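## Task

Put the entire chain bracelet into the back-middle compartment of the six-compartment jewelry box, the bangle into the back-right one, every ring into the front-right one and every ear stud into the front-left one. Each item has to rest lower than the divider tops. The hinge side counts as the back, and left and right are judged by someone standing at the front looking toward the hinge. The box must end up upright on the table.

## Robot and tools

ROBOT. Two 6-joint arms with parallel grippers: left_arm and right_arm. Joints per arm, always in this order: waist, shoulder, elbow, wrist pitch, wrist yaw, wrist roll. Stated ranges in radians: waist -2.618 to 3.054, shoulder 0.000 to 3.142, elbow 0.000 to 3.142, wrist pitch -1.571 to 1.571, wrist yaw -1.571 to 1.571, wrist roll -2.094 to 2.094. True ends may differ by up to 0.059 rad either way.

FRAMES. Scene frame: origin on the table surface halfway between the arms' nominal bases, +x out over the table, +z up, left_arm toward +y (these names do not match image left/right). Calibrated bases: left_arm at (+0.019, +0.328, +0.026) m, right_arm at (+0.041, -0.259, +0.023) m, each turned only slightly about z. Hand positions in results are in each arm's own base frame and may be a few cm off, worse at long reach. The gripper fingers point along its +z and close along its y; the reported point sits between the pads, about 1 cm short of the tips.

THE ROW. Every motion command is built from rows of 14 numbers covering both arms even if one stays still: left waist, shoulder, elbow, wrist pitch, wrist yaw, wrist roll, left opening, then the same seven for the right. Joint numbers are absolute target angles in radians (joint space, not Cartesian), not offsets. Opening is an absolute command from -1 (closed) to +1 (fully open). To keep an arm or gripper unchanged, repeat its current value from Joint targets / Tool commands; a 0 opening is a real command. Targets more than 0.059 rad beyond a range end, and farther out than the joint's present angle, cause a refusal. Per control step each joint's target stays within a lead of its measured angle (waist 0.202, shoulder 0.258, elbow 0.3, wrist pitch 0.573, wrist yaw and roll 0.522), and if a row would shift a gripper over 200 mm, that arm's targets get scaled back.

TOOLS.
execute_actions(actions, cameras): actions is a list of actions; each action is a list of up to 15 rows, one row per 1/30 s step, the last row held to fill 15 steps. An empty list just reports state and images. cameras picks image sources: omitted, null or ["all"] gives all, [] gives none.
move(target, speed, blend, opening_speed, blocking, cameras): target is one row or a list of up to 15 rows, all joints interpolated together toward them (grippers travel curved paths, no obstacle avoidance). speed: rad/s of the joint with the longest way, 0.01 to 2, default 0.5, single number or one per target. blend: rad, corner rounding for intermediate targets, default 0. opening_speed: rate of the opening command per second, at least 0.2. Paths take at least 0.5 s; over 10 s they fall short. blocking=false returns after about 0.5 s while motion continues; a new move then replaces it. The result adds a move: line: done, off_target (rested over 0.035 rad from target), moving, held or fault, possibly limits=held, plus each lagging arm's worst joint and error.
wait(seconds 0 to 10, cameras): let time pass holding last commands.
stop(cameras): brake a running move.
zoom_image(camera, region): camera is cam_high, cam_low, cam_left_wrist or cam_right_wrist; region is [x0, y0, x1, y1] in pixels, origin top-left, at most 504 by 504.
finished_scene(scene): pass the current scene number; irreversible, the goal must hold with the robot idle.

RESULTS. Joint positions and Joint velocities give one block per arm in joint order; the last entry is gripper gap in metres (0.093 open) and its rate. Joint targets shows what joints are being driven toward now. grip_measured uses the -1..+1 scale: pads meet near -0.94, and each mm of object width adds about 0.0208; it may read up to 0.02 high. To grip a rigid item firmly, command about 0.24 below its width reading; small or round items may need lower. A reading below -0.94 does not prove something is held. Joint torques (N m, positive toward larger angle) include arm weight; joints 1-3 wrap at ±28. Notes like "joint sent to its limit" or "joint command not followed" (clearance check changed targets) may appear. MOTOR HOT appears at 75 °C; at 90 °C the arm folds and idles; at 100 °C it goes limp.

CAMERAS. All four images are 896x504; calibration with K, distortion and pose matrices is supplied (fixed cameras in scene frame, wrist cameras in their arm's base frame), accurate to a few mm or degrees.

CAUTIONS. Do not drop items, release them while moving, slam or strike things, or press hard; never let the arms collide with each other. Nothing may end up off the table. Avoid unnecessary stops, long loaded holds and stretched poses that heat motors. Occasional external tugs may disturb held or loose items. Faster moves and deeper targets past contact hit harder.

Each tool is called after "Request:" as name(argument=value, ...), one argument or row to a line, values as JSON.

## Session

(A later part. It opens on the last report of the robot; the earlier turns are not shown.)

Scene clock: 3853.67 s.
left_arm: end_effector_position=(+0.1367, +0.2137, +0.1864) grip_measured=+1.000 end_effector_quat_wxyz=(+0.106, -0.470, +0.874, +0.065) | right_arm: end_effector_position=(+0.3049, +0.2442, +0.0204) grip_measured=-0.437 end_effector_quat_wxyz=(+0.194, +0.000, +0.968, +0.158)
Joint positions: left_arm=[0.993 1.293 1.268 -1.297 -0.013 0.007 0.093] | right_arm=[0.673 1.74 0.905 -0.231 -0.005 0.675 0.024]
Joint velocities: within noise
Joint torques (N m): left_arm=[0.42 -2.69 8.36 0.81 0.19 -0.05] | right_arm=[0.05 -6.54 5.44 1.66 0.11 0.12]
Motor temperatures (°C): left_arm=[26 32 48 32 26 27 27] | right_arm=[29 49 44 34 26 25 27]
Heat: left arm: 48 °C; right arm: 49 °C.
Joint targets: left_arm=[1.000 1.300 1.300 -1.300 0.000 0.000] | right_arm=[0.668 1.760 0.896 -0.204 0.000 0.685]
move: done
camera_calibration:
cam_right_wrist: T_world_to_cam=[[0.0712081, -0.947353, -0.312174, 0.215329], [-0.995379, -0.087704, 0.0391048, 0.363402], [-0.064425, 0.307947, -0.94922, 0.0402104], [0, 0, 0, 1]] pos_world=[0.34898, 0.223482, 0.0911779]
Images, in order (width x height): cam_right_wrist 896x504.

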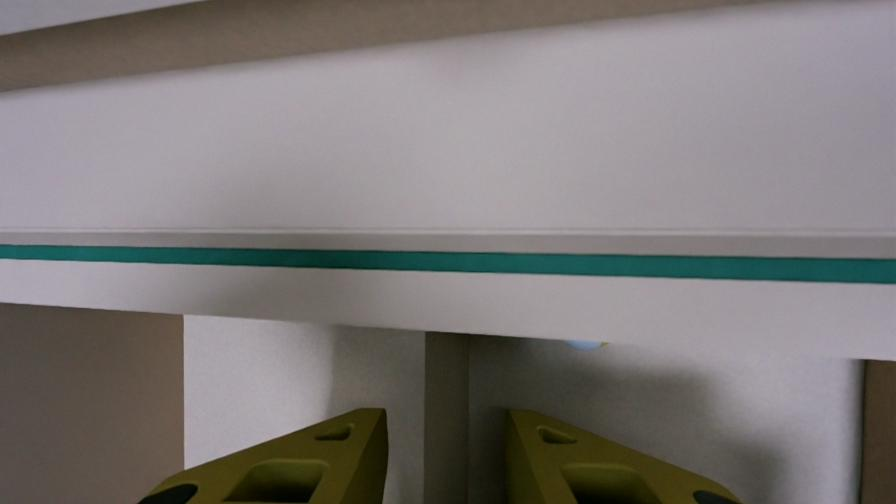

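Request:
move(
  target=[
    [1.0,1.3,1.3,-1.3,0,0,1,0.668,1.76,0.896,-0.204,0,0.685,-1],
    [1.0,1.3,1.3,-1.3,0,0,1,0.668,1.66,0.975,-0.29,0,0.685,-1],
  ],
  speed=0.12,
  opening_speed=0.6,
  cameras=["cam_right_wrist","cam_low"],
)

Scene clock: 3864.60 s.
left_arm: end_effector_position=(+0.1367, +0.2137, +0.1864) grip_measured=+1.000 end_effector_quat_wxyz=(+0.106, -0.470, +0.874, +0.065) | right_arm: end_effector_position=(+0.3101, +0.2382, +0.0395) grip_measured=-0.963 end_effector_quat_wxyz=(+0.210, +0.003, +0.968, +0.140)
Joint positions: left_arm=[0.993 1.293 1.268 -1.297 -0.013 0.007 0.093] | right_arm=[0.673 1.698 0.943 -0.307 0.042 0.668 0]
Joint velocities: within noise
Joint torques (N m): left_arm=[0.42 -2.69 8.38 0.81 0.19 -0.06] | right_arm=[0.02 -11.99 9.55 1.58 -0.33 0.21]
Motor temperatures (°C): left_arm=[26 32 48 32 26 27 27] | right_arm=[29 49 43 34 26 25 27]
Heat: left arm: 48 °C; right arm: 49 °C.
Joint targets: left_arm=[1.000 1.300 1.300 -1.300 0.000 0.000] | right_arm=[0.668 1.660 0.975 -0.290 0.000 0.685]
move: off_target (right_arm); right_arm: the wrist yaw is farthest, 0.042 rad from its target
camera_calibration:
cam_right_wrist: T_world_to_cam=[[0.06326, -0.958238, -0.278888, 0.218976], [-0.997525, -0.0693027, 0.0118507, 0.364706], [-0.0306835, 0.277448, -0.960251, 0.0577678], [0, 0, 0, 1]] pos_world=[0.351724, 0.219079, 0.112219]
Images, in order (width x height): cam_low 896x504, cam_right_wrist 896x504.

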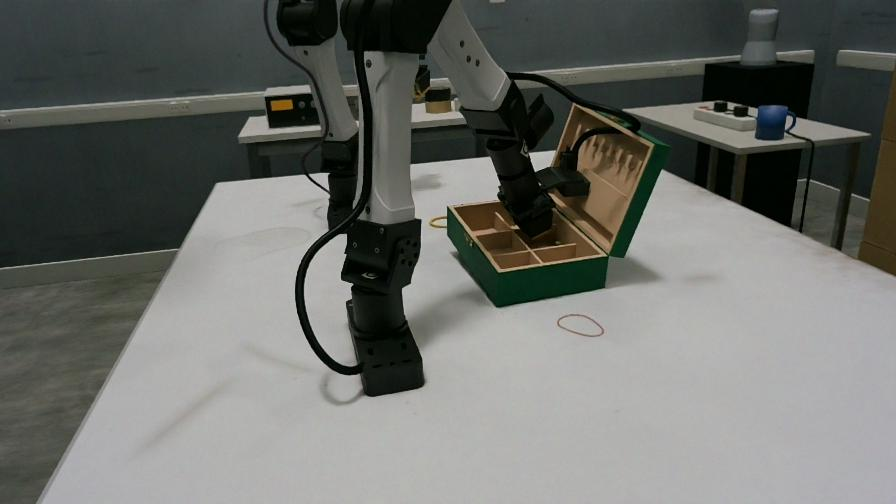

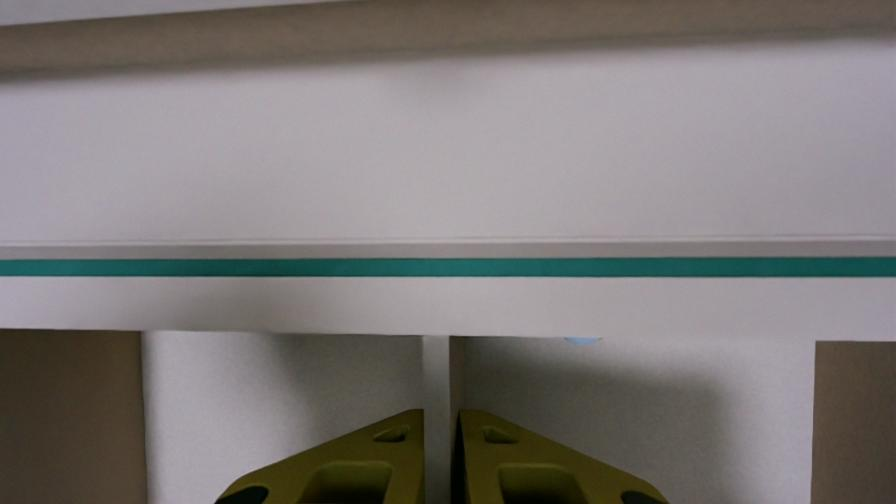

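Request:
move(
  target=[
    [1.0,1.3,1.3,-1.3,0,0,1,0.668,1.58,1.045,-0.39,0,0.685,-1],
  ],
  speed=0.15,
  cameras=["cam_right_wrist","cam_low"],
)

Scene clock: 3871.30 s.
left_arm: end_effector_position=(+0.1367, +0.2137, +0.1864) grip_measured=+1.000 end_effector_quat_wxyz=(+0.106, -0.470, +0.874, +0.065) | right_arm: end_effector_position=(+0.3028, +0.2399, +0.0641) grip_measured=-0.965 end_effector_quat_wxyz=(+0.192, +0.003, +0.969, +0.156)
Joint positions: left_arm=[0.993 1.293 1.268 -1.297 -0.013 0.007 0.093] | right_arm=[0.668 1.641 0.993 -0.423 -0.005 0.676 0]
Joint velocities: within noise
Joint torques (N m): left_arm=[0.4 -2.69 8.38 0.81 0.19 -0.05] | right_arm=[0.49 -13.85 11.86 1.71 0.11 0.13]
Motor temperatures (°C): left_arm=[26 32 48 32 26 27 27] | right_arm=[29 50 45 35 26 25 27]
Heat: left arm: 48 °C; right arm: 50 °C.
Joint targets: left_arm=[1.000 1.300 1.300 -1.300 0.000 0.000] | right_arm=[0.668 1.580 1.045 -0.390 0.000 0.685]
move: off_target (right_arm); right_arm: the shoulder is farthest, 0.061 rad from its target
camera_calibration:
cam_right_wrist: T_world_to_cam=[[0.0634322, -0.948657, -0.309882, 0.227539], [-0.995749, -0.0809416, 0.0439627, 0.357388], [-0.0667879, 0.305776, -0.949758, 0.084141], [0, 0, 0, 1]] pos_world=[0.347055, 0.219056, 0.134712]
Images, in order (width x height): cam_low 896x504, cam_right_wrist 896x504.

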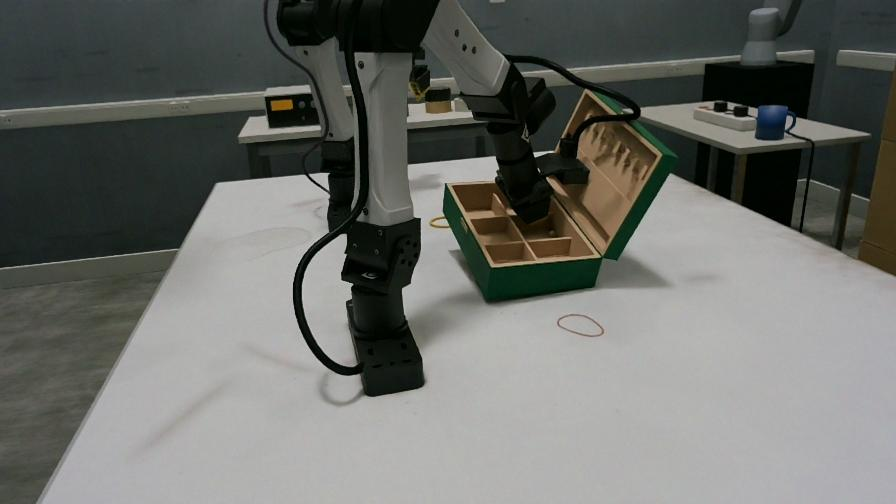

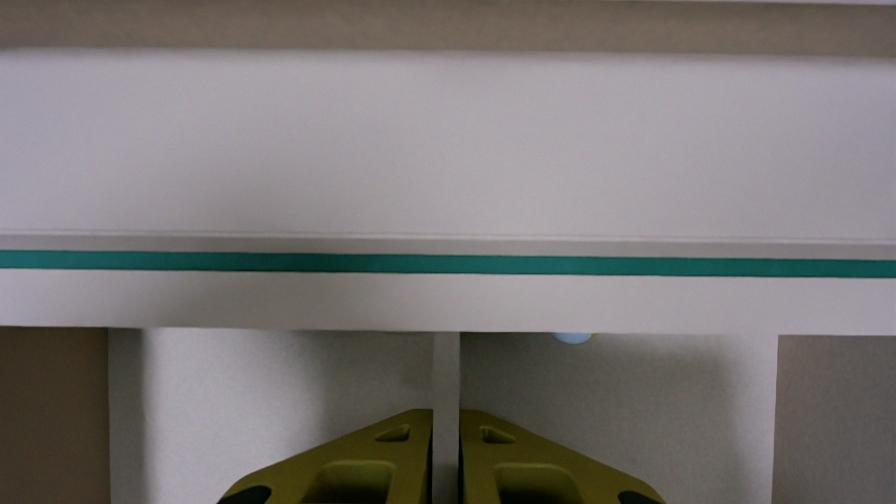

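Request:
move(
  target=[
    [1.0,1.3,1.3,-1.3,0,0,1,0.668,1.66,0.975,-0.29,0,0.685,-1],
    [1.0,1.3,1.3,-1.3,0,0,1,0.668,1.74,0.91,-0.22,0,0.685,-1],
    [1.0,1.3,1.3,-1.3,0,0,1,0.668,1.74,0.91,-0.22,0,0.685,-0.5],
    [1.0,1.3,1.3,-1.3,0,0,1,0.668,1.62,0.99,-0.42,0,0.685,-0.5],
    [1.0,1.3,1.3,-1.3,0,0,1,0.678,1.53,1.007,-0.509,0,0.623,-1],
  ],
  speed=[0.15,0.12,0.2,0.3,0.4],
  opening_speed=0.6,
  cameras=["cam_right_wrist","cam_low"],
)

Scene clock: 3898.40 s.
left_arm: end_effector_position=(+0.1367, +0.2137, +0.1864) grip_measured=+1.000 end_effector_quat_wxyz=(+0.106, -0.470, +0.874, +0.065) | right_arm: end_effector_position=(+0.2941, +0.2333, +0.0905) grip_measured=-0.973 end_effector_quat_wxyz=(+0.209, -0.018, +0.965, +0.157)
Joint positions: left_arm=[0.993 1.293 1.268 -1.297 -0.013 0.007 0.093] | right_arm=[0.673 1.544 0.991 -0.488 0.006 0.635 0]
Joint velocities: within noise
Joint torques (N m): left_arm=[0.42 -2.69 8.38 0.81 0.19 -0.05] | right_arm=[0.87 -8.69 8.73 1.2 0 -0.09]
Motor temperatures (°C): left_arm=[26 32 48 32 26 27 27] | right_arm=[29 53 48 35 26 25 28]
Heat: left arm: 48 °C; right arm: 53 °C.
Joint targets: left_arm=[1.000 1.300 1.300 -1.300 0.000 0.000] | right_arm=[0.678 1.530 1.007 -0.509 0.000 0.623]
move: done; target 3's new numbers were sent with right_arm's wrist pitch 0.047 rad from that target
camera_calibration:
cam_right_wrist: T_world_to_cam=[[0.110258, -0.946972, -0.301807, 0.21515], [-0.993176, -0.116583, 0.00296844, 0.358339], [-0.0379967, 0.29942, -0.953364, 0.104018], [0, 0, 0, 1]] pos_world=[0.336124, 0.214372, 0.163037]
Images, in order (width x height): cam_low 896x504, cam_right_wrist 896x504.

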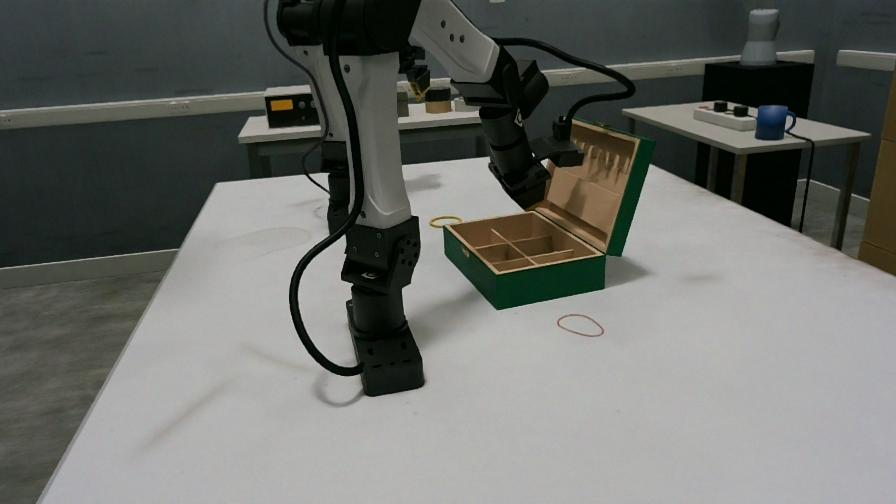

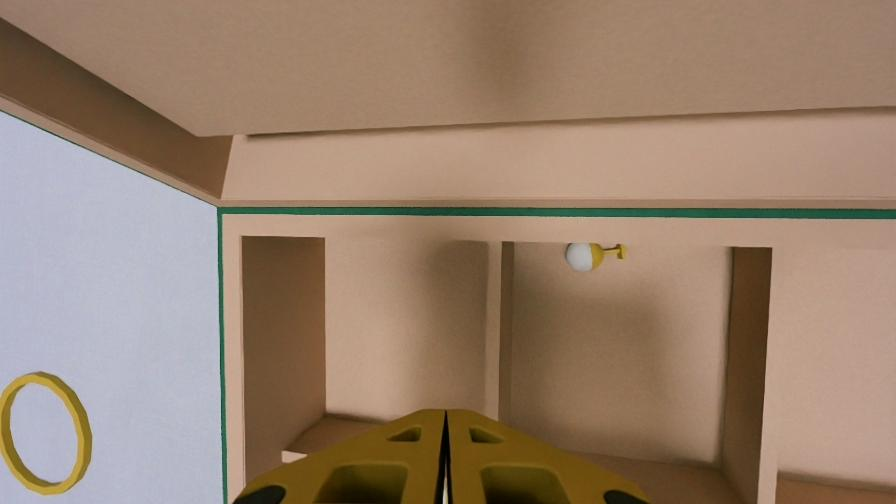

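Request:
move(
  target=[
    [1.0,1.3,1.3,-1.3,0,0,1,0.575,1.66,0.95,-0.36,0,0.605,-1],
    [1.0,1.3,1.3,-1.3,0,0,1,0.575,1.741,0.891,-0.223,0,0.605,-1],
    [1.0,1.3,1.3,-1.3,0,0,1,0.575,1.79,0.885,-0.21,0,0.605,-1],
  ],
  speed=[0.3,0.15,0.1],
  cameras=["cam_right_wrist"],
)

Scene clock: 3917.23 s.
left_arm: end_effector_position=(+0.1367, +0.2137, +0.1864) grip_measured=+1.000 end_effector_quat_wxyz=(+0.106, -0.470, +0.874, +0.065) | right_arm: end_effector_position=(+0.3233, +0.2099, +0.0144) grip_measured=-0.973 end_effector_quat_wxyz=(+0.202, +0.015, +0.971, +0.131)
Joint positions: left_arm=[0.993 1.293 1.268 -1.297 -0.013 0.007 0.093] | right_arm=[0.58 1.745 0.894 -0.234 0.009 0.608 0]
Joint velocities: within noise
Joint torques (N m): left_arm=[0.42 -2.69 8.36 0.8 0.19 -0.06] | right_arm=[0.08 -4.16 5.44 1.61 -0.03 0.01]
Motor temperatures (°C): left_arm=[26 32 48 32 26 27 27] | right_arm=[29 52 46 35 26 25 28]
Heat: left arm: 48 °C; right arm: 52 °C.
Joint targets: left_arm=[1.000 1.300 1.300 -1.300 0.000 0.000] | right_arm=[0.575 1.790 0.885 -0.210 0.000 0.605]
move: off_target (right_arm); right_arm: the shoulder is farthest, 0.045 rad from its target
camera_calibration:
cam_right_wrist: T_world_to_cam=[[0.0340885, -0.963247, -0.266444, 0.1943], [-0.998481, -0.0443685, 0.0326563, 0.370961], [-0.0432778, 0.264926, -0.963297, 0.0487423], [0, 0, 0, 1]] pos_world=[0.365884, 0.190705, 0.0866092]
Images, in order (width x height): cam_right_wrist 896x504.

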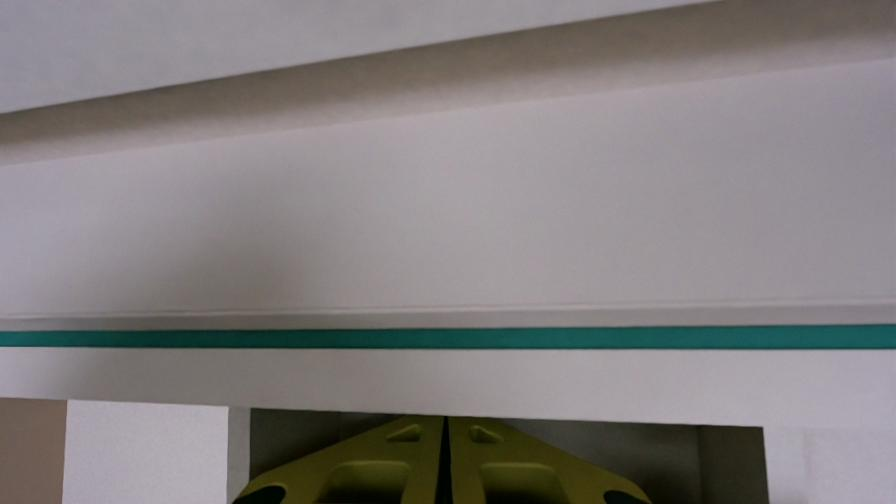

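Request:
move(
  target=[
    [1.0,1.3,1.3,-1.3,0,0,1,0.598,1.755,0.83,-0.19,0,0.628,-1],
    [1.0,1.3,1.3,-1.3,0,0,1,0.598,1.62,0.95,-0.42,0,0.62,-1],
    [1.0,1.3,1.3,-1.3,0,0,1,0.678,1.53,1.007,-0.509,0,0.623,-1],
  ],
  speed=[0.05,0.25,0.4],
  cameras=["cam_right_wrist"],
)

Scene clock: 3925.90 s.
left_arm: end_effector_position=(+0.1367, +0.2137, +0.1864) grip_measured=+1.000 end_effector_quat_wxyz=(+0.106, -0.470, +0.874, +0.065) | right_arm: end_effector_position=(+0.2933, +0.2360, +0.0925) grip_measured=-0.973 end_effector_quat_wxyz=(+0.211, -0.031, +0.964, +0.160)
Joint positions: left_arm=[0.993 1.293 1.268 -1.297 -0.013 0.007 0.093] | right_arm=[0.677 1.542 0.994 -0.487 -0.001 0.614 0]
Joint velocities: within noise
Joint torques (N m): left_arm=[0.42 -2.69 8.36 0.81 0.19 -0.06] | right_arm=[0.57 -8.42 8.49 1.21 0.07 0.13]
Motor temperatures (°C): left_arm=[26 32 48 32 26 27 27] | right_arm=[29 51 46 35 26 25 28]
Heat: left arm: 48 °C; right arm: 51 °C.
Joint targets: left_arm=[1.000 1.300 1.300 -1.300 0.000 0.000] | right_arm=[0.678 1.530 1.007 -0.509 0.000 0.623]
move: done
camera_calibration:
cam_right_wrist: T_world_to_cam=[[0.136656, -0.943743, -0.301121, 0.209834], [-0.989891, -0.141744, -0.00499537, 0.363575], [-0.0379679, 0.29876, -0.953573, 0.105314], [0, 0, 0, 1]] pos_world=[0.335223, 0.218101, 0.165426]
Images, in order (width x height): cam_right_wrist 896x504.

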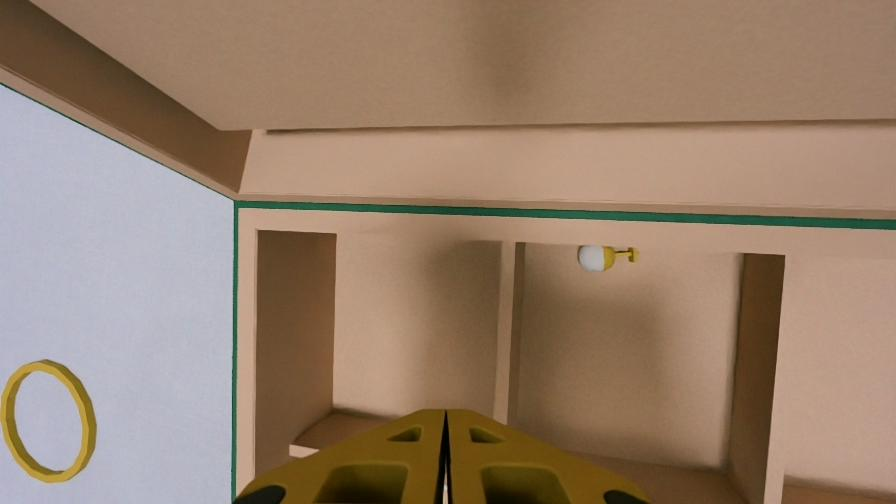

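Request:
move(
  target=[
    [1.0,1.3,1.3,-1.3,0,0,1,0.577,1.67,0.96,-0.36,0,0.6,-1],
    [1.0,1.3,1.3,-1.3,0,0,1,0.577,1.745,0.912,-0.23,0,0.6,-1],
    [1.0,1.3,1.3,-1.3,0,0,1,0.577,1.785,0.91,-0.215,0,0.6,-1],
  ],
  speed=[0.3,0.15,0.1],
  cameras=["cam_right_wrist"],
)

Scene clock: 3939.27 s.
left_arm: end_effector_position=(+0.1367, +0.2137, +0.1864) grip_measured=+1.000 end_effector_quat_wxyz=(+0.106, -0.470, +0.874, +0.065) | right_arm: end_effector_position=(+0.3312, +0.2125, +0.0205) grip_measured=-0.973 end_effector_quat_wxyz=(+0.210, +0.015, +0.968, +0.133)
Joint positions: left_arm=[0.993 1.293 1.268 -1.297 -0.013 0.007 0.093] | right_arm=[0.576 1.75 0.92 -0.237 0.013 0.604 0]
Joint velocities: within noise
Joint torques (N m): left_arm=[0.4 -2.69 8.36 0.81 0.19 -0.05] | right_arm=[0.58 -5.31 5.46 1.62 -0.06 0]
Motor temperatures (°C): left_arm=[26 32 48 32 26 27 27] | right_arm=[29 50 46 35 26 25 27]
Heat: left arm: 48 °C; right arm: 50 °C.
Joint targets: left_arm=[1.000 1.300 1.300 -1.300 0.000 0.000] | right_arm=[0.577 1.785 0.910 -0.215 0.000 0.600]
move: done
camera_calibration:
cam_right_wrist: T_world_to_cam=[[0.0369524, -0.961951, -0.27071, 0.197032], [-0.998983, -0.0425614, 0.0148763, 0.378926], [-0.0258321, 0.269885, -0.962546, 0.0473832], [0, 0, 0, 1]] pos_world=[0.372484, 0.192875, 0.0933101]
Images, in order (width x height): cam_right_wrist 896x504.

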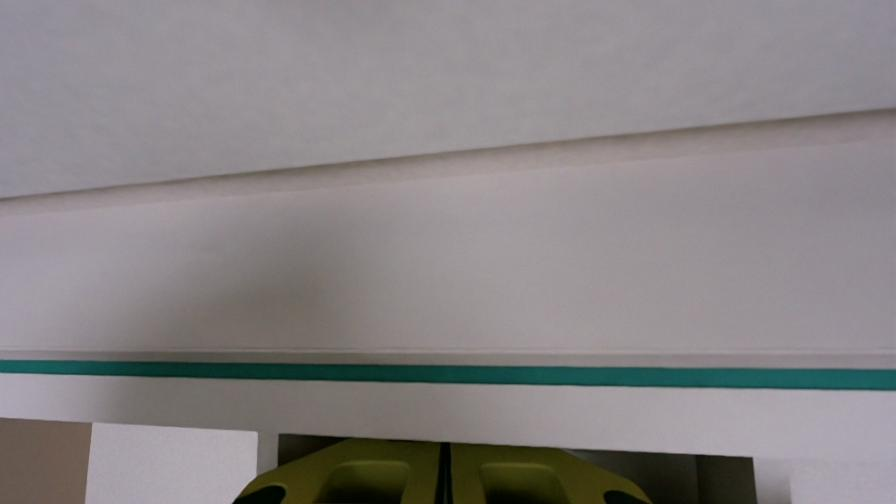

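Request:
move(
  target=[
    [1.0,1.3,1.3,-1.3,0,0,1,0.600,1.758,0.847,-0.19,0,0.62,-1],
    [1.0,1.3,1.3,-1.3,0,0,1,0.6,1.62,0.95,-0.42,0,0.62,-1],
    [1.0,1.3,1.3,-1.3,0,0,1,0.678,1.53,1.007,-0.509,0,0.623,-1],
  ],
  speed=[0.04,0.25,0.4],
  cameras=["cam_right_wrist"],
)

Scene clock: 3948.83 s.
left_arm: end_effector_position=(+0.1367, +0.2137, +0.1864) grip_measured=+1.000 end_effector_quat_wxyz=(+0.106, -0.470, +0.874, +0.065) | right_arm: end_effector_position=(+0.2934, +0.2360, +0.0925) grip_measured=-0.973 end_effector_quat_wxyz=(+0.212, -0.032, +0.964, +0.159)
Joint positions: left_arm=[0.993 1.293 1.268 -1.297 -0.013 0.007 0.093] | right_arm=[0.677 1.542 0.994 -0.487 -0.001 0.611 0]
Joint velocities: within noise
Joint torques (N m): left_arm=[0.42 -2.69 8.38 0.81 0.19 -0.05] | right_arm=[0.58 -8.43 8.47 1.25 0.06 0.16]
Motor temperatures (°C): left_arm=[26 32 48 32 26 27 27] | right_arm=[29 50 45 35 26 25 27]
Heat: left arm: 48 °C; right arm: 50 °C.
Joint targets: left_arm=[1.000 1.300 1.300 -1.300 0.000 0.000] | right_arm=[0.678 1.530 1.007 -0.509 0.000 0.623]
move: done
camera_calibration:
cam_right_wrist: T_world_to_cam=[[0.139304, -0.943849, -0.299572, 0.208886], [-0.989537, -0.144156, -0.00595758, 0.364162], [-0.037562, 0.297267, -0.954055, 0.105608], [0, 0, 0, 1]] pos_world=[0.33522, 0.21826, 0.165502]
Images, in order (width x height): cam_right_wrist 896x504.

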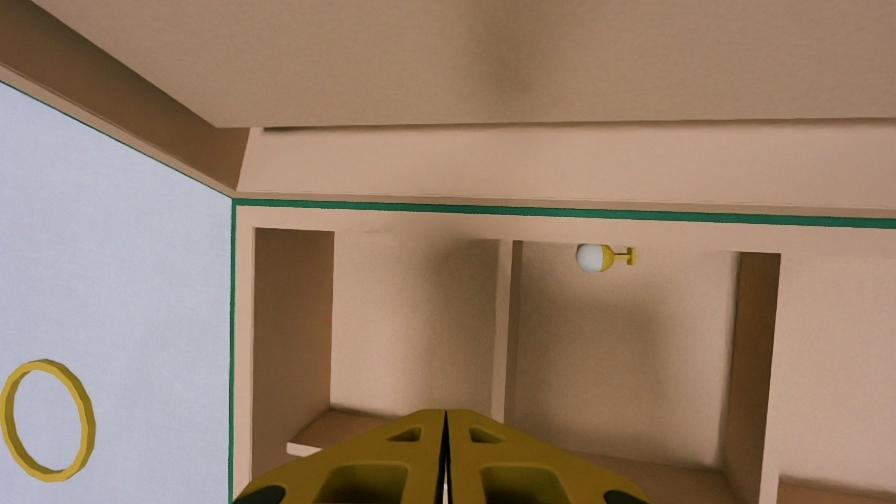

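Request:
move(
  target=[
    [1.0,1.3,1.3,-1.3,0,0,1,0.678,1.45,1.1,-0.7,0,0.2,-0.44],
    [1.0,1.3,1.3,-1.3,0,0,1,0.648,1.6,1.127,-0.85,0,-0.94,-0.44],
  ],
  speed=[0.5,0.8],
  blend=0.1,
  cameras=["cam_right_wrist"],
)

Scene clock: 3995.37 s.
left_arm: end_effector_position=(+0.1367, +0.2137, +0.1864) grip_measured=+1.000 end_effector_quat_wxyz=(+0.106, -0.470, +0.874, +0.065) | right_arm: end_effector_position=(+0.2630, +0.2020, +0.0833) grip_measured=-0.442 end_effector_quat_wxyz=(-0.129, +0.705, -0.697, +0.017)
Joint positions: left_arm=[0.993 1.293 1.268 -1.297 -0.013 0.007 0.093] | right_arm=[0.655 1.586 1.106 -0.829 -0.001 -0.927 0.024]
Joint velocities: within noise
Joint torques (N m): left_arm=[0.4 -2.69 8.36 0.81 0.19 -0.05] | right_arm=[-0.08 -6.06 8.84 0.69 -0.02 -0.07]
Motor temperatures (°C): left_arm=[26 32 48 32 26 27 27] | right_arm=[29 49 47 34 26 25 27]
Heat: left arm: 48 °C; right arm: 49 °C.
Joint targets: left_arm=[1.000 1.300 1.300 -1.300 0.000 0.000] | right_arm=[0.648 1.600 1.127 -0.850 0.000 -0.940]
move: done
camera_calibration:
cam_right_wrist: T_world_to_cam=[[0.980377, 0.00243237, 0.197116, -0.275421], [-0.0543242, -0.957873, 0.282007, 0.223535], [0.189498, -0.287182, -0.938945, 0.162843], [0, 0, 0, 1]] pos_world=[0.251301, 0.261553, 0.144152]
Images, in order (width x height): cam_right_wrist 896x504.

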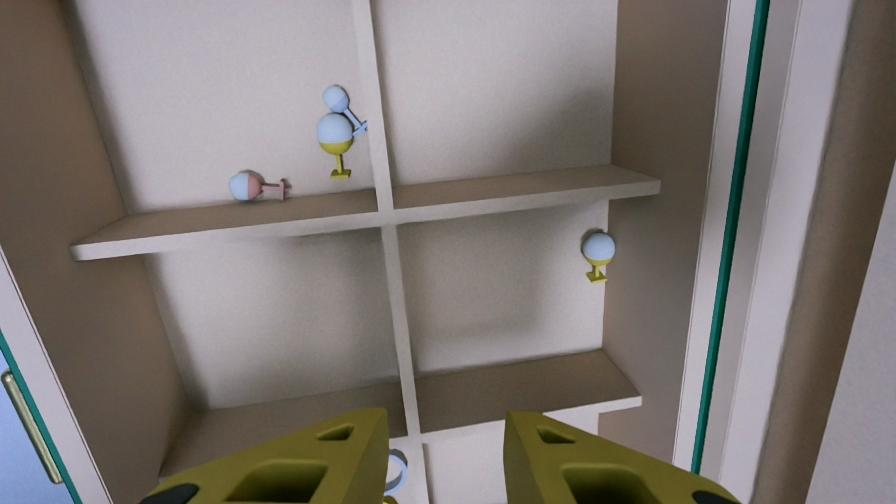

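Request:
move(
  target=[
    [1.0,1.3,1.3,-1.3,0,0,1,0.655,1.643,0.984,-0.664,0,-1.02,-0.44],
    [1.0,1.3,1.3,-1.3,0,0,1,0.655,1.695,0.911,-0.537,0,-1.02,-0.44],
  ],
  speed=[0.3,0.15],
  cameras=["cam_right_wrist"],
)

Scene clock: 4013.97 s.
left_arm: end_effector_position=(+0.1367, +0.2137, +0.1864) grip_measured=+1.000 end_effector_quat_wxyz=(+0.106, -0.470, +0.874, +0.065) | right_arm: end_effector_position=(+0.2611, +0.2006, +0.0160) grip_measured=-0.442 end_effector_quat_wxyz=(-0.126, +0.733, -0.668, +0.022)
Joint positions: left_arm=[0.993 1.293 1.268 -1.297 -0.013 0.007 0.093] | right_arm=[0.655 1.681 0.92 -0.554 -0.001 -1.008 0.024]
Joint velocities: within noise
Joint torques (N m): left_arm=[0.4 -2.69 8.36 0.81 0.19 -0.05] | right_arm=[0.53 -6.34 5.3 1.08 -0.03 -0.06]
Motor temperatures (°C): left_arm=[26 32 48 32 26 27 27] | right_arm=[29 47 47 33 26 25 27]
Heat: left arm: 48 °C; right arm: 47 °C.
Joint targets: left_arm=[1.000 1.300 1.300 -1.300 0.000 0.000] | right_arm=[0.655 1.695 0.911 -0.537 0.000 -1.020]
move: done
camera_calibration:
cam_right_wrist: T_world_to_cam=[[0.975292, 0.0828232, 0.204808, -0.27527], [0.0179035, -0.953647, 0.300394, 0.221077], [0.220194, -0.289305, -0.931567, 0.0918567], [0, 0, 0, 1]] pos_world=[0.244285, 0.260203, 0.0755381]
Images, in order (width x height): cam_right_wrist 896x504.

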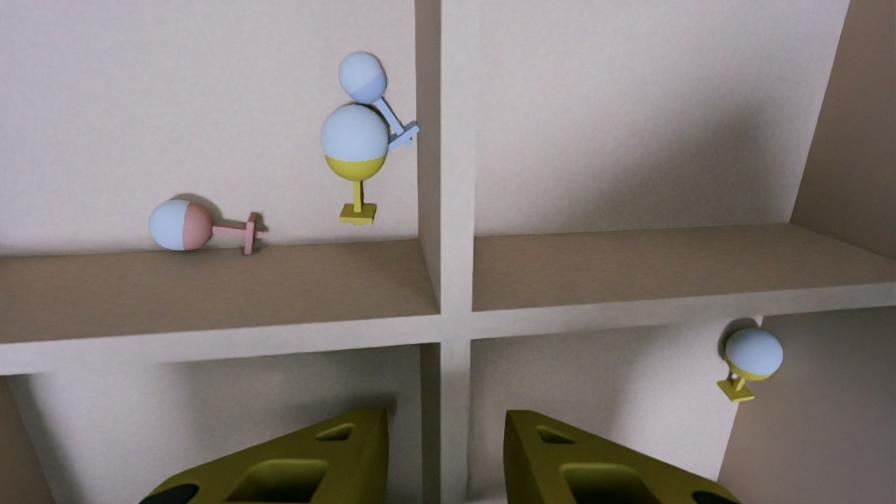

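Request:
move(
  target=[
    [1.0,1.3,1.3,-1.3,0,0,1,0.655,1.693,0.912,-0.537,0,-1.02,-1],
    [1.0,1.3,1.3,-1.3,0,0,1,0.589,1.81,1.052,-0.56,0,-1.086,-1],
  ],
  speed=[0.2,0.5],
  opening_speed=0.6,
  cameras=["cam_right_wrist","cam_high"],
)

Scene clock: 4033.67 s.
left_arm: end_effector_position=(+0.1367, +0.2137, +0.1864) grip_measured=+1.000 end_effector_quat_wxyz=(+0.106, -0.470, +0.874, +0.065) | right_arm: end_effector_position=(+0.2622, +0.1999, +0.0141) grip_measured=-0.965 end_effector_quat_wxyz=(-0.080, +0.739, -0.669, -0.023)
Joint positions: left_arm=[0.993 1.293 1.268 -1.297 -0.013 0.007 0.093] | right_arm=[0.61 1.768 1.036 -0.693 -0.08 -1.054 0]
Joint velocities: within noise
Joint torques (N m): left_arm=[0.42 -2.69 8.36 0.81 0.19 -0.05] | right_arm=[-1.37 -4.46 7.57 2.01 0.72 -0.28]
Motor temperatures (°C): left_arm=[26 32 48 32 26 27 27] | right_arm=[29 46 45 34 26 25 27]
Heat: left arm: 48 °C; right arm: 46 °C.
Joint targets: left_arm=[1.000 1.300 1.300 -1.300 0.000 0.000] | right_arm=[0.589 1.810 1.052 -0.560 0.000 -1.086]
move: off_target (right_arm); right_arm: the wrist pitch is farthest, 0.133 rad from its target
camera_calibration:
cam_right_wrist: T_world_to_cam=[[0.99177, 0.101063, 0.0786027, -0.28205], [0.0728941, -0.950432, 0.302267, 0.205901], [0.105254, -0.29405, -0.949977, 0.121021], [0, 0, 0, 1]] pos_world=[0.251981, 0.259786, 0.0749]
Images, in order (width x height): cam_high 896x504, cam_right_wrist 896x504.

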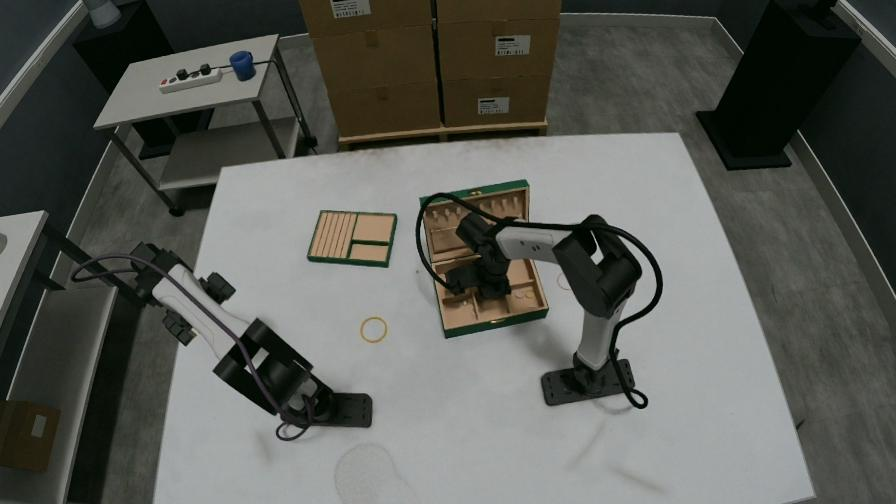

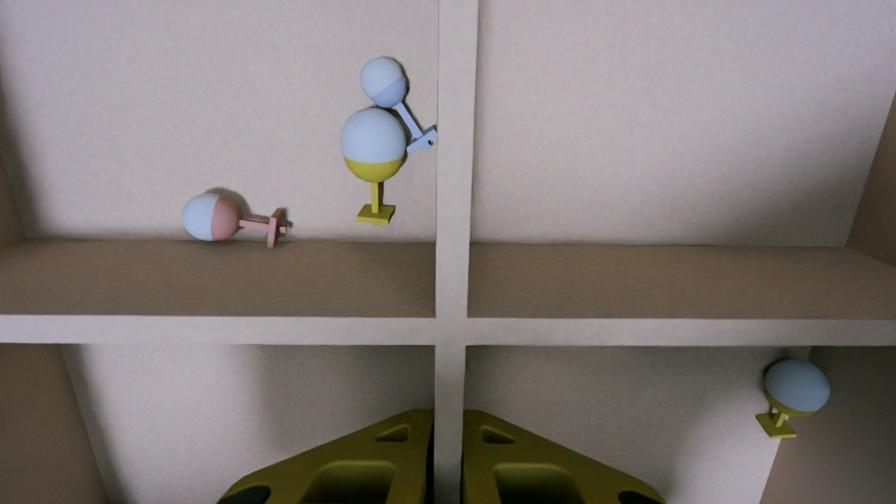

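Request:
move(
  target=[
    [1.0,1.3,1.3,-1.3,0,0,1,0.655,1.67,0.94,-0.55,0,-1.02,-1],
    [1.0,1.3,1.3,-1.3,0,0,1,0.56,1.835,1.155,-0.5,0,-1.115,-1],
  ],
  speed=[0.3,0.6],
  cameras=["cam_right_wrist","cam_high"],
)

Scene clock: 4048.20 s.
left_arm: end_effector_position=(+0.1367, +0.2137, +0.1864) grip_measured=+1.000 end_effector_quat_wxyz=(+0.106, -0.470, +0.874, +0.065) | right_arm: end_effector_position=(+0.3047, +0.2043, +0.0169) grip_measured=-0.965 end_effector_quat_wxyz=(-0.116, +0.734, -0.670, +0.005)
Joint positions: left_arm=[0.993 1.293 1.268 -1.297 -0.013 0.007 0.093] | right_arm=[0.568 1.832 1.116 -0.628 -0.05 -1.088 0]
Joint velocities: within noise
Joint torques (N m): left_arm=[0.4 -2.69 8.38 0.81 0.19 -0.06] | right_arm=[-0.18 -8.96 9.92 2.13 0.43 -0.19]
Motor temperatures (°C): left_arm=[26 32 48 32 26 27 27] | right_arm=[29 46 44 35 27 25 28]
Heat: left arm: 48 °C; right arm: 46 °C.
Joint targets: left_arm=[1.000 1.300 1.300 -1.300 0.000 0.000] | right_arm=[0.560 1.835 1.155 -0.500 0.000 -1.115]
move: off_target (right_arm); right_arm: the wrist pitch is farthest, 0.128 rad from its target
camera_calibration:
cam_right_wrist: T_world_to_cam=[[0.982282, 0.0843019, 0.167379, -0.320093], [0.032321, -0.955937, 0.291787, 0.219829], [0.184602, -0.281207, -0.941724, 0.0936042], [0, 0, 0, 1]] pos_world=[0.290037, 0.26345, 0.0775828]
Images, in order (width x height): cam_high 896x504, cam_right_wrist 896x504.

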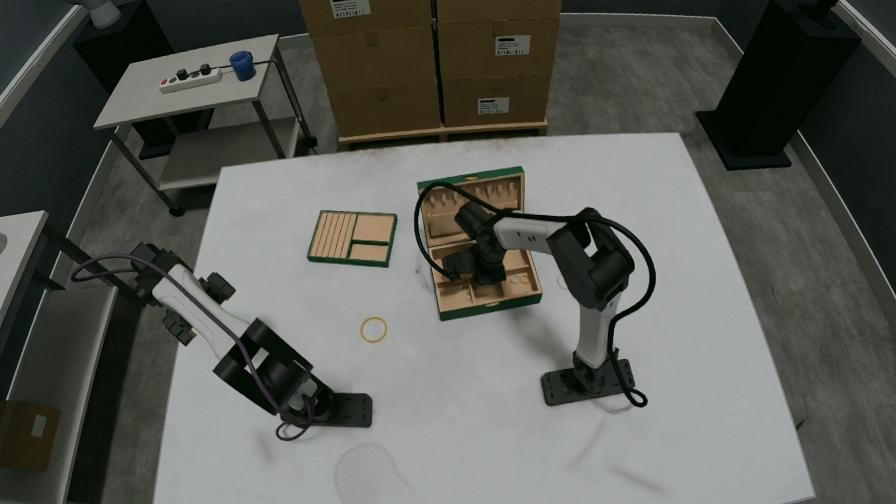

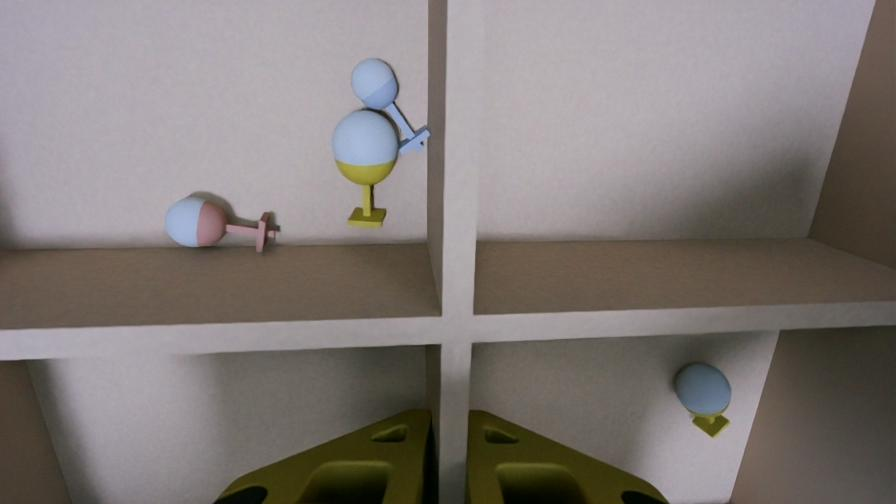

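Request:
move(
  target=[
    [1.0,1.3,1.3,-1.3,0,0,1,0.562,1.835,1.13,-0.6,0,-1.1,-1],
    [1.0,1.3,1.3,-1.3,0,0,1,0.562,1.835,1.13,-0.6,0,-1.1,-0.6],
    [1.0,1.3,1.3,-1.3,0,0,1,0.562,1.72,1.26,-0.85,0,-1.1,-0.6],
  ],
  speed=[0.2,0.2,0.3],
  opening_speed=0.5,
  cameras=["cam_right_wrist"],
)

Scene clock: 4061.03 s.
left_arm: end_effector_position=(+0.1367, +0.2137, +0.1864) grip_measured=+1.000 end_effector_quat_wxyz=(+0.106, -0.470, +0.874, +0.065) | right_arm: end_effector_position=(+0.3084, +0.1984, +0.0733) grip_measured=-0.602 end_effector_quat_wxyz=(-0.117, +0.732, -0.671, +0.027)
Joint positions: left_arm=[0.993 1.293 1.268 -1.297 -0.013 0.007 0.093] | right_arm=[0.568 1.742 1.242 -0.829 -0.009 -1.089 0.016]
Joint velocities: within noise
Joint torques (N m): left_arm=[0.4 -2.69 8.36 0.81 0.19 -0.05] | right_arm=[-0.02 -11.02 8.46 0.63 0.05 -0.05]
Motor temperatures (°C): left_arm=[26 32 48 32 26 27 27] | right_arm=[29 47 45 35 27 25 28]
Heat: left arm: 48 °C; right arm: 47 °C.
Joint targets: left_arm=[1.000 1.300 1.300 -1.300 0.000 0.000] | right_arm=[0.562 1.720 1.260 -0.850 0.000 -1.100]
move: done; target 2's new numbers were sent with right_arm's wrist yaw 0.050 rad from that target
camera_calibration:
cam_right_wrist: T_world_to_cam=[[0.97685, 0.0800721, 0.198374, -0.332394], [0.0132718, -0.948205, 0.317381, 0.200086], [0.213513, -0.307401, -0.927317, 0.139615], [0, 0, 0, 1]] pos_world=[0.292234, 0.259256, 0.131903]
Images, in order (width x height): cam_right_wrist 896x504.

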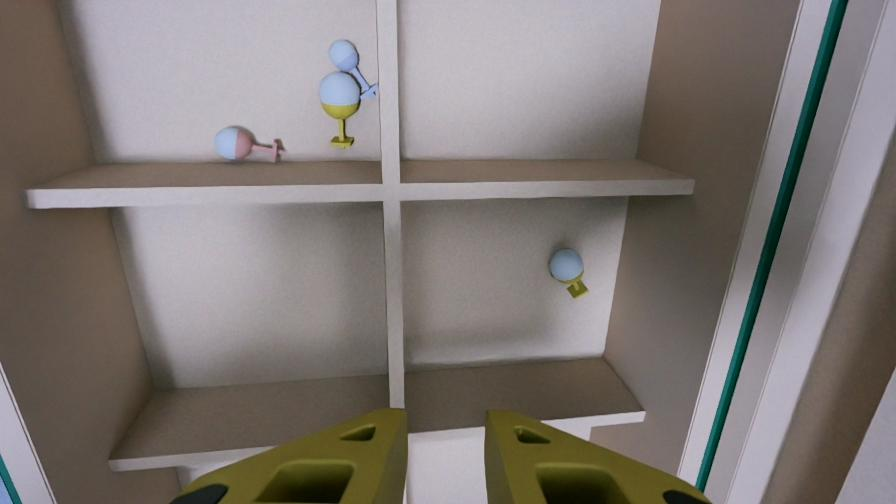

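Request:
move(
  target=[
    [1.0,1.3,1.3,-1.3,0,0,1,0.562,1.835,1.13,-0.62,0,-1.1,-0.6],
    [1.0,1.3,1.3,-1.3,0,0,1,0.562,1.835,1.13,-0.62,0,-1.1,-1],
    [1.0,1.3,1.3,-1.3,0,0,1,0.562,1.815,1.145,-0.62,0,-1.1,-1],
    [1.0,1.3,1.3,-1.3,0,0,1,0.525,1.90,1.27,-0.53,0,-1.137,-1],
  ],
  speed=[0.25,0.2,0.3,0.6],
  opening_speed=0.6,
  cameras=["cam_right_wrist","cam_high"],
)

Scene clock: 4078.80 s.
left_arm: end_effector_position=(+0.1367, +0.2137, +0.1864) grip_measured=+1.000 end_effector_quat_wxyz=(+0.106, -0.470, +0.874, +0.065) | right_arm: end_effector_position=(+0.3671, +0.2152, +0.0449) grip_measured=-0.973 end_effector_quat_wxyz=(-0.185, +0.721, -0.665, +0.054)
Joint positions: left_arm=[0.993 1.293 1.268 -1.297 -0.013 0.007 0.093] | right_arm=[0.528 1.881 1.252 -0.555 -0.005 -1.122 0]
Joint velocities: within noise
Joint torques (N m): left_arm=[0.42 -2.69 8.36 0.81 0.19 -0.05] | right_arm=[0.23 -8.47 8.44 1.4 0.01 -0.11]
Motor temperatures (°C): left_arm=[26 32 48 32 26 27 27] | right_arm=[29 48 46 34 27 25 28]
Heat: left arm: 48 °C; right arm: 48 °C.
Joint targets: left_arm=[1.000 1.300 1.300 -1.300 0.000 0.000] | right_arm=[0.525 1.900 1.270 -0.530 0.000 -1.137]
move: done; target 2's new numbers were sent with right_arm's wrist pitch 0.066 rad from that target
camera_calibration:
cam_right_wrist: T_world_to_cam=[[0.942392, 0.0549116, 0.329973, -0.373319], [-0.0328853, -0.966448, 0.254748, 0.247915], [0.33289, -0.250924, -0.908967, 0.0490981], [0, 0, 0, 1]] pos_world=[0.343621, 0.272416, 0.104658]
Images, in order (width x height): cam_high 896x504, cam_right_wrist 896x504.

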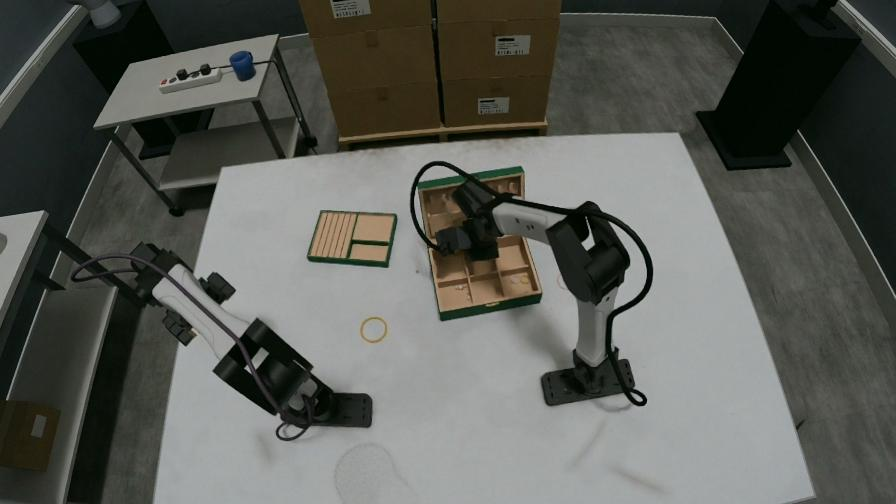

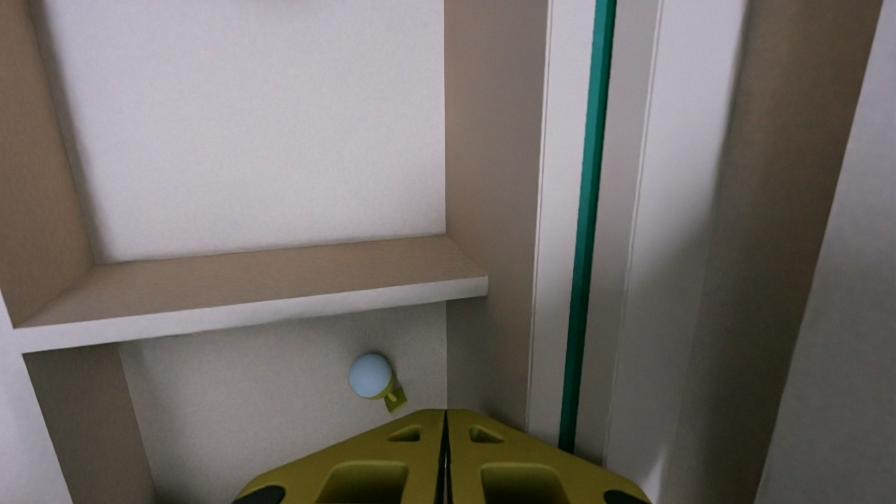

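Request:
move(
  target=[
    [1.0,1.3,1.3,-1.3,0,0,1,0.54,1.72,1.32,-0.85,0,-1.12,-0.9],
    [1.0,1.3,1.3,-1.3,0,0,1,0.562,1.72,1.26,-0.85,0,-1.1,-0.44],
  ],
  speed=0.3,
  cameras=["cam_right_wrist"],
)

Scene clock: 4088.70 s.
left_arm: end_effector_position=(+0.1367, +0.2137, +0.1864) grip_measured=+1.000 end_effector_quat_wxyz=(+0.106, -0.470, +0.874, +0.065) | right_arm: end_effector_position=(+0.3171, +0.1987, +0.0812) grip_measured=-0.443 end_effector_quat_wxyz=(-0.128, +0.735, -0.665, +0.034)
Joint positions: left_arm=[0.993 1.293 1.268 -1.297 -0.013 0.007 0.093] | right_arm=[0.558 1.743 1.269 -0.831 -0.005 -1.112 0.024]
Joint velocities: within noise
Joint torques (N m): left_arm=[0.42 -2.69 8.36 0.81 0.19 -0.05] | right_arm=[0.84 -11.17 6 0.7 0.01 0.2]
Motor temperatures (°C): left_arm=[26 32 48 32 26 27 27] | right_arm=[29 50 47 34 27 25 27]
Heat: left arm: 48 °C; right arm: 50 °C.
Joint targets: left_arm=[1.000 1.300 1.300 -1.300 0.000 0.000] | right_arm=[0.562 1.720 1.260 -0.850 0.000 -1.100]
move: done
camera_calibration:
cam_right_wrist: T_world_to_cam=[[0.970323, 0.0902959, 0.22432, -0.344532], [0.0158614, -0.949434, 0.313567, 0.197407], [0.241291, -0.300703, -0.92269, 0.134641], [0, 0, 0, 1]] pos_world=[0.298689, 0.259021, 0.139617]
Images, in order (width x height): cam_right_wrist 896x504.

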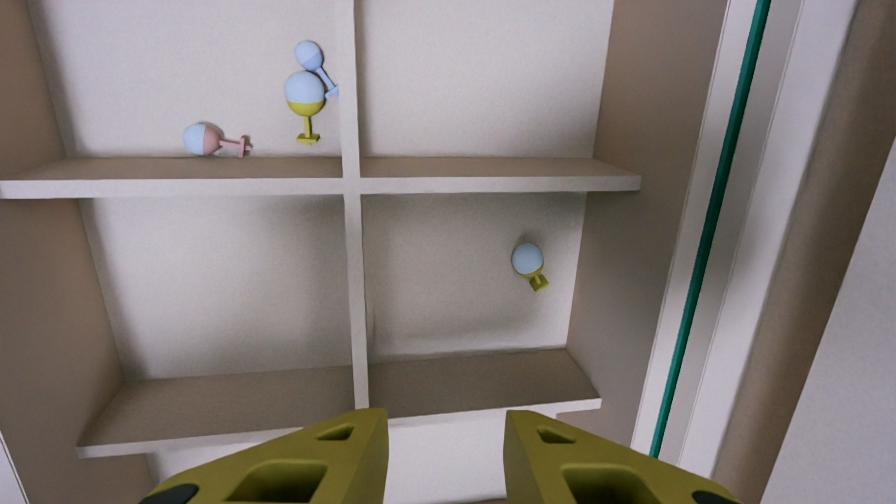

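Request:
move(
  target=[
    [1.0,1.3,1.3,-1.3,0,0,1,0.582,1.757,1.13,-0.69,0,-1.1,-0.44],
    [1.0,1.3,1.3,-1.3,0,0,1,0.582,1.819,1.058,-0.562,0,-1.1,-0.44],
    [1.0,1.3,1.3,-1.3,0,0,1,0.582,1.819,1.058,-0.562,0,-1.1,-1],
  ],
  speed=0.25,
  opening_speed=0.6,
  cameras=["cam_right_wrist"],
)

Scene clock: 4106.53 s.
left_arm: end_effector_position=(+0.1367, +0.2137, +0.1864) grip_measured=+1.000 end_effector_quat_wxyz=(+0.106, -0.470, +0.874, +0.065) | right_arm: end_effector_position=(+0.3036, +0.1985, +0.0144) grip_measured=-0.941 end_effector_quat_wxyz=(-0.122, +0.737, -0.664, +0.029)
Joint positions: left_arm=[0.993 1.293 1.268 -1.297 -0.013 0.007 0.093] | right_arm=[0.576 1.805 1.064 -0.579 -0.006 -1.098 0]
Joint velocities: within noise
Joint torques (N m): left_arm=[0.4 -2.69 8.38 0.81 0.19 -0.05] | right_arm=[1.01 -7.62 5.63 1.04 0.02 0.03]
Motor temperatures (°C): left_arm=[26 32 48 32 26 27 27] | right_arm=[29 51 45 33 26 25 27]
Heat: left arm: 48 °C; right arm: 51 °C.
Joint targets: left_arm=[1.000 1.300 1.300 -1.300 0.000 0.000] | right_arm=[0.582 1.819 1.058 -0.562 0.000 -1.100]
move: done
camera_calibration:
cam_right_wrist: T_world_to_cam=[[0.973143, 0.0960021, 0.209228, -0.318277], [0.0255442, -0.948311, 0.316313, 0.215202], [0.22878, -0.302473, -0.925294, 0.0803879], [0, 0, 0, 1]] pos_world=[0.285841, 0.258949, 0.0729037]
Images, in order (width x height): cam_right_wrist 896x504.

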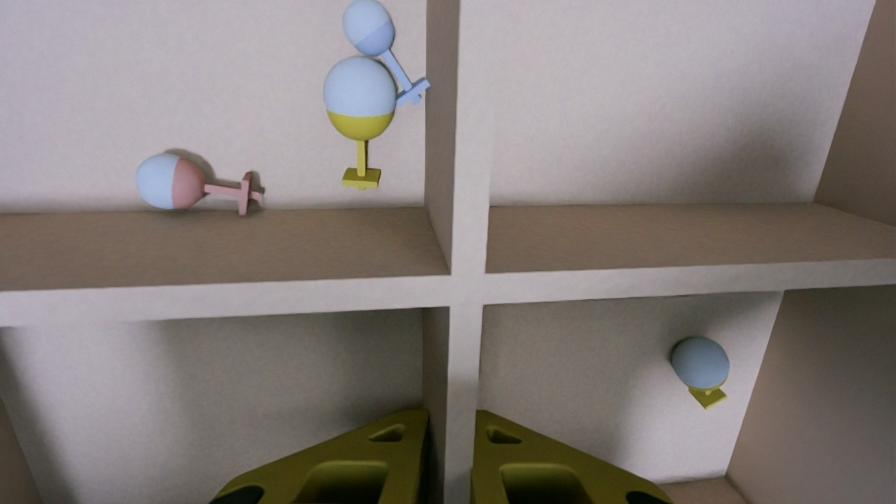

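Request:
move(
  target=[
    [1.0,1.3,1.3,-1.3,0,0,1,0.57,1.805,1.09,-0.57,0,-1.11,-1],
    [1.0,1.3,1.3,-1.3,0,0,1,0.522,1.90,1.25,-0.48,0,-1.16,-1],
  ],
  speed=[0.3,0.7],
  cameras=["cam_right_wrist"],
)

Scene clock: 4113.10 s.
left_arm: end_effector_position=(+0.1367, +0.2137, +0.1864) grip_measured=+1.000 end_effector_quat_wxyz=(+0.106, -0.470, +0.874, +0.065) | right_arm: end_effector_position=(+0.3358, +0.2023, +0.0162) grip_measured=-0.963 end_effector_quat_wxyz=(-0.123, +0.735, -0.667, +0.022)
Joint positions: left_arm=[0.993 1.293 1.268 -1.297 -0.013 0.007 0.093] | right_arm=[0.529 1.904 1.204 -0.622 -0.032 -1.135 0]
Joint velocities: within noise
Joint torques (N m): left_arm=[0.4 -2.69 8.38 0.8 0.19 -0.05] | right_arm=[-0.09 -10.39 10.69 2.33 0.25 -0.19]
Motor temperatures (°C): left_arm=[26 32 48 32 26 27 27] | right_arm=[29 50 45 33 26 25 28]
Heat: left arm: 48 °C; right arm: 50 °C.
Joint targets: left_arm=[1.000 1.300 1.300 -1.300 0.000 0.000] | right_arm=[0.522 1.900 1.250 -0.480 0.000 -1.160]
move: off_target (right_arm); right_arm: the wrist pitch is farthest, 0.142 rad from its target
camera_calibration:
cam_right_wrist: T_world_to_cam=[[0.975498, 0.0887951, 0.201294, -0.349506], [0.0238131, -0.952175, 0.304623, 0.218998], [0.218716, -0.292366, -0.930959, 0.0772634], [0, 0, 0, 1]] pos_world=[0.318828, 0.262148, 0.0755707]
Images, in order (width x height): cam_right_wrist 896x504.

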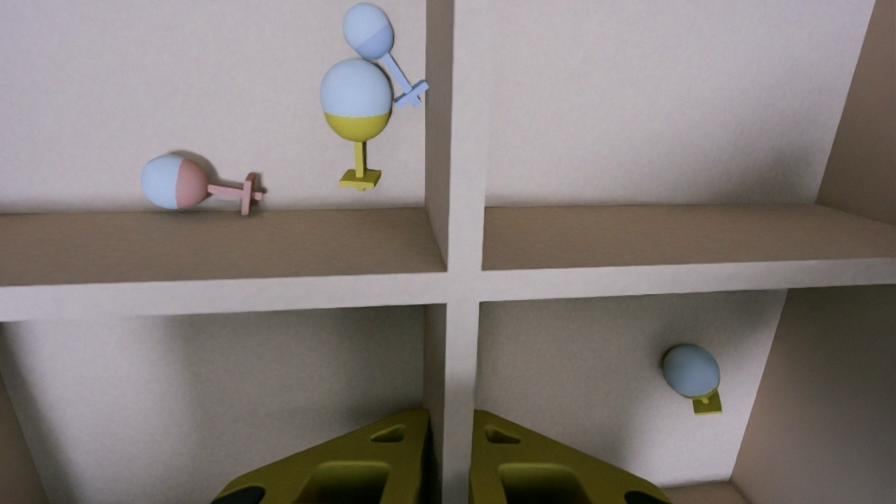

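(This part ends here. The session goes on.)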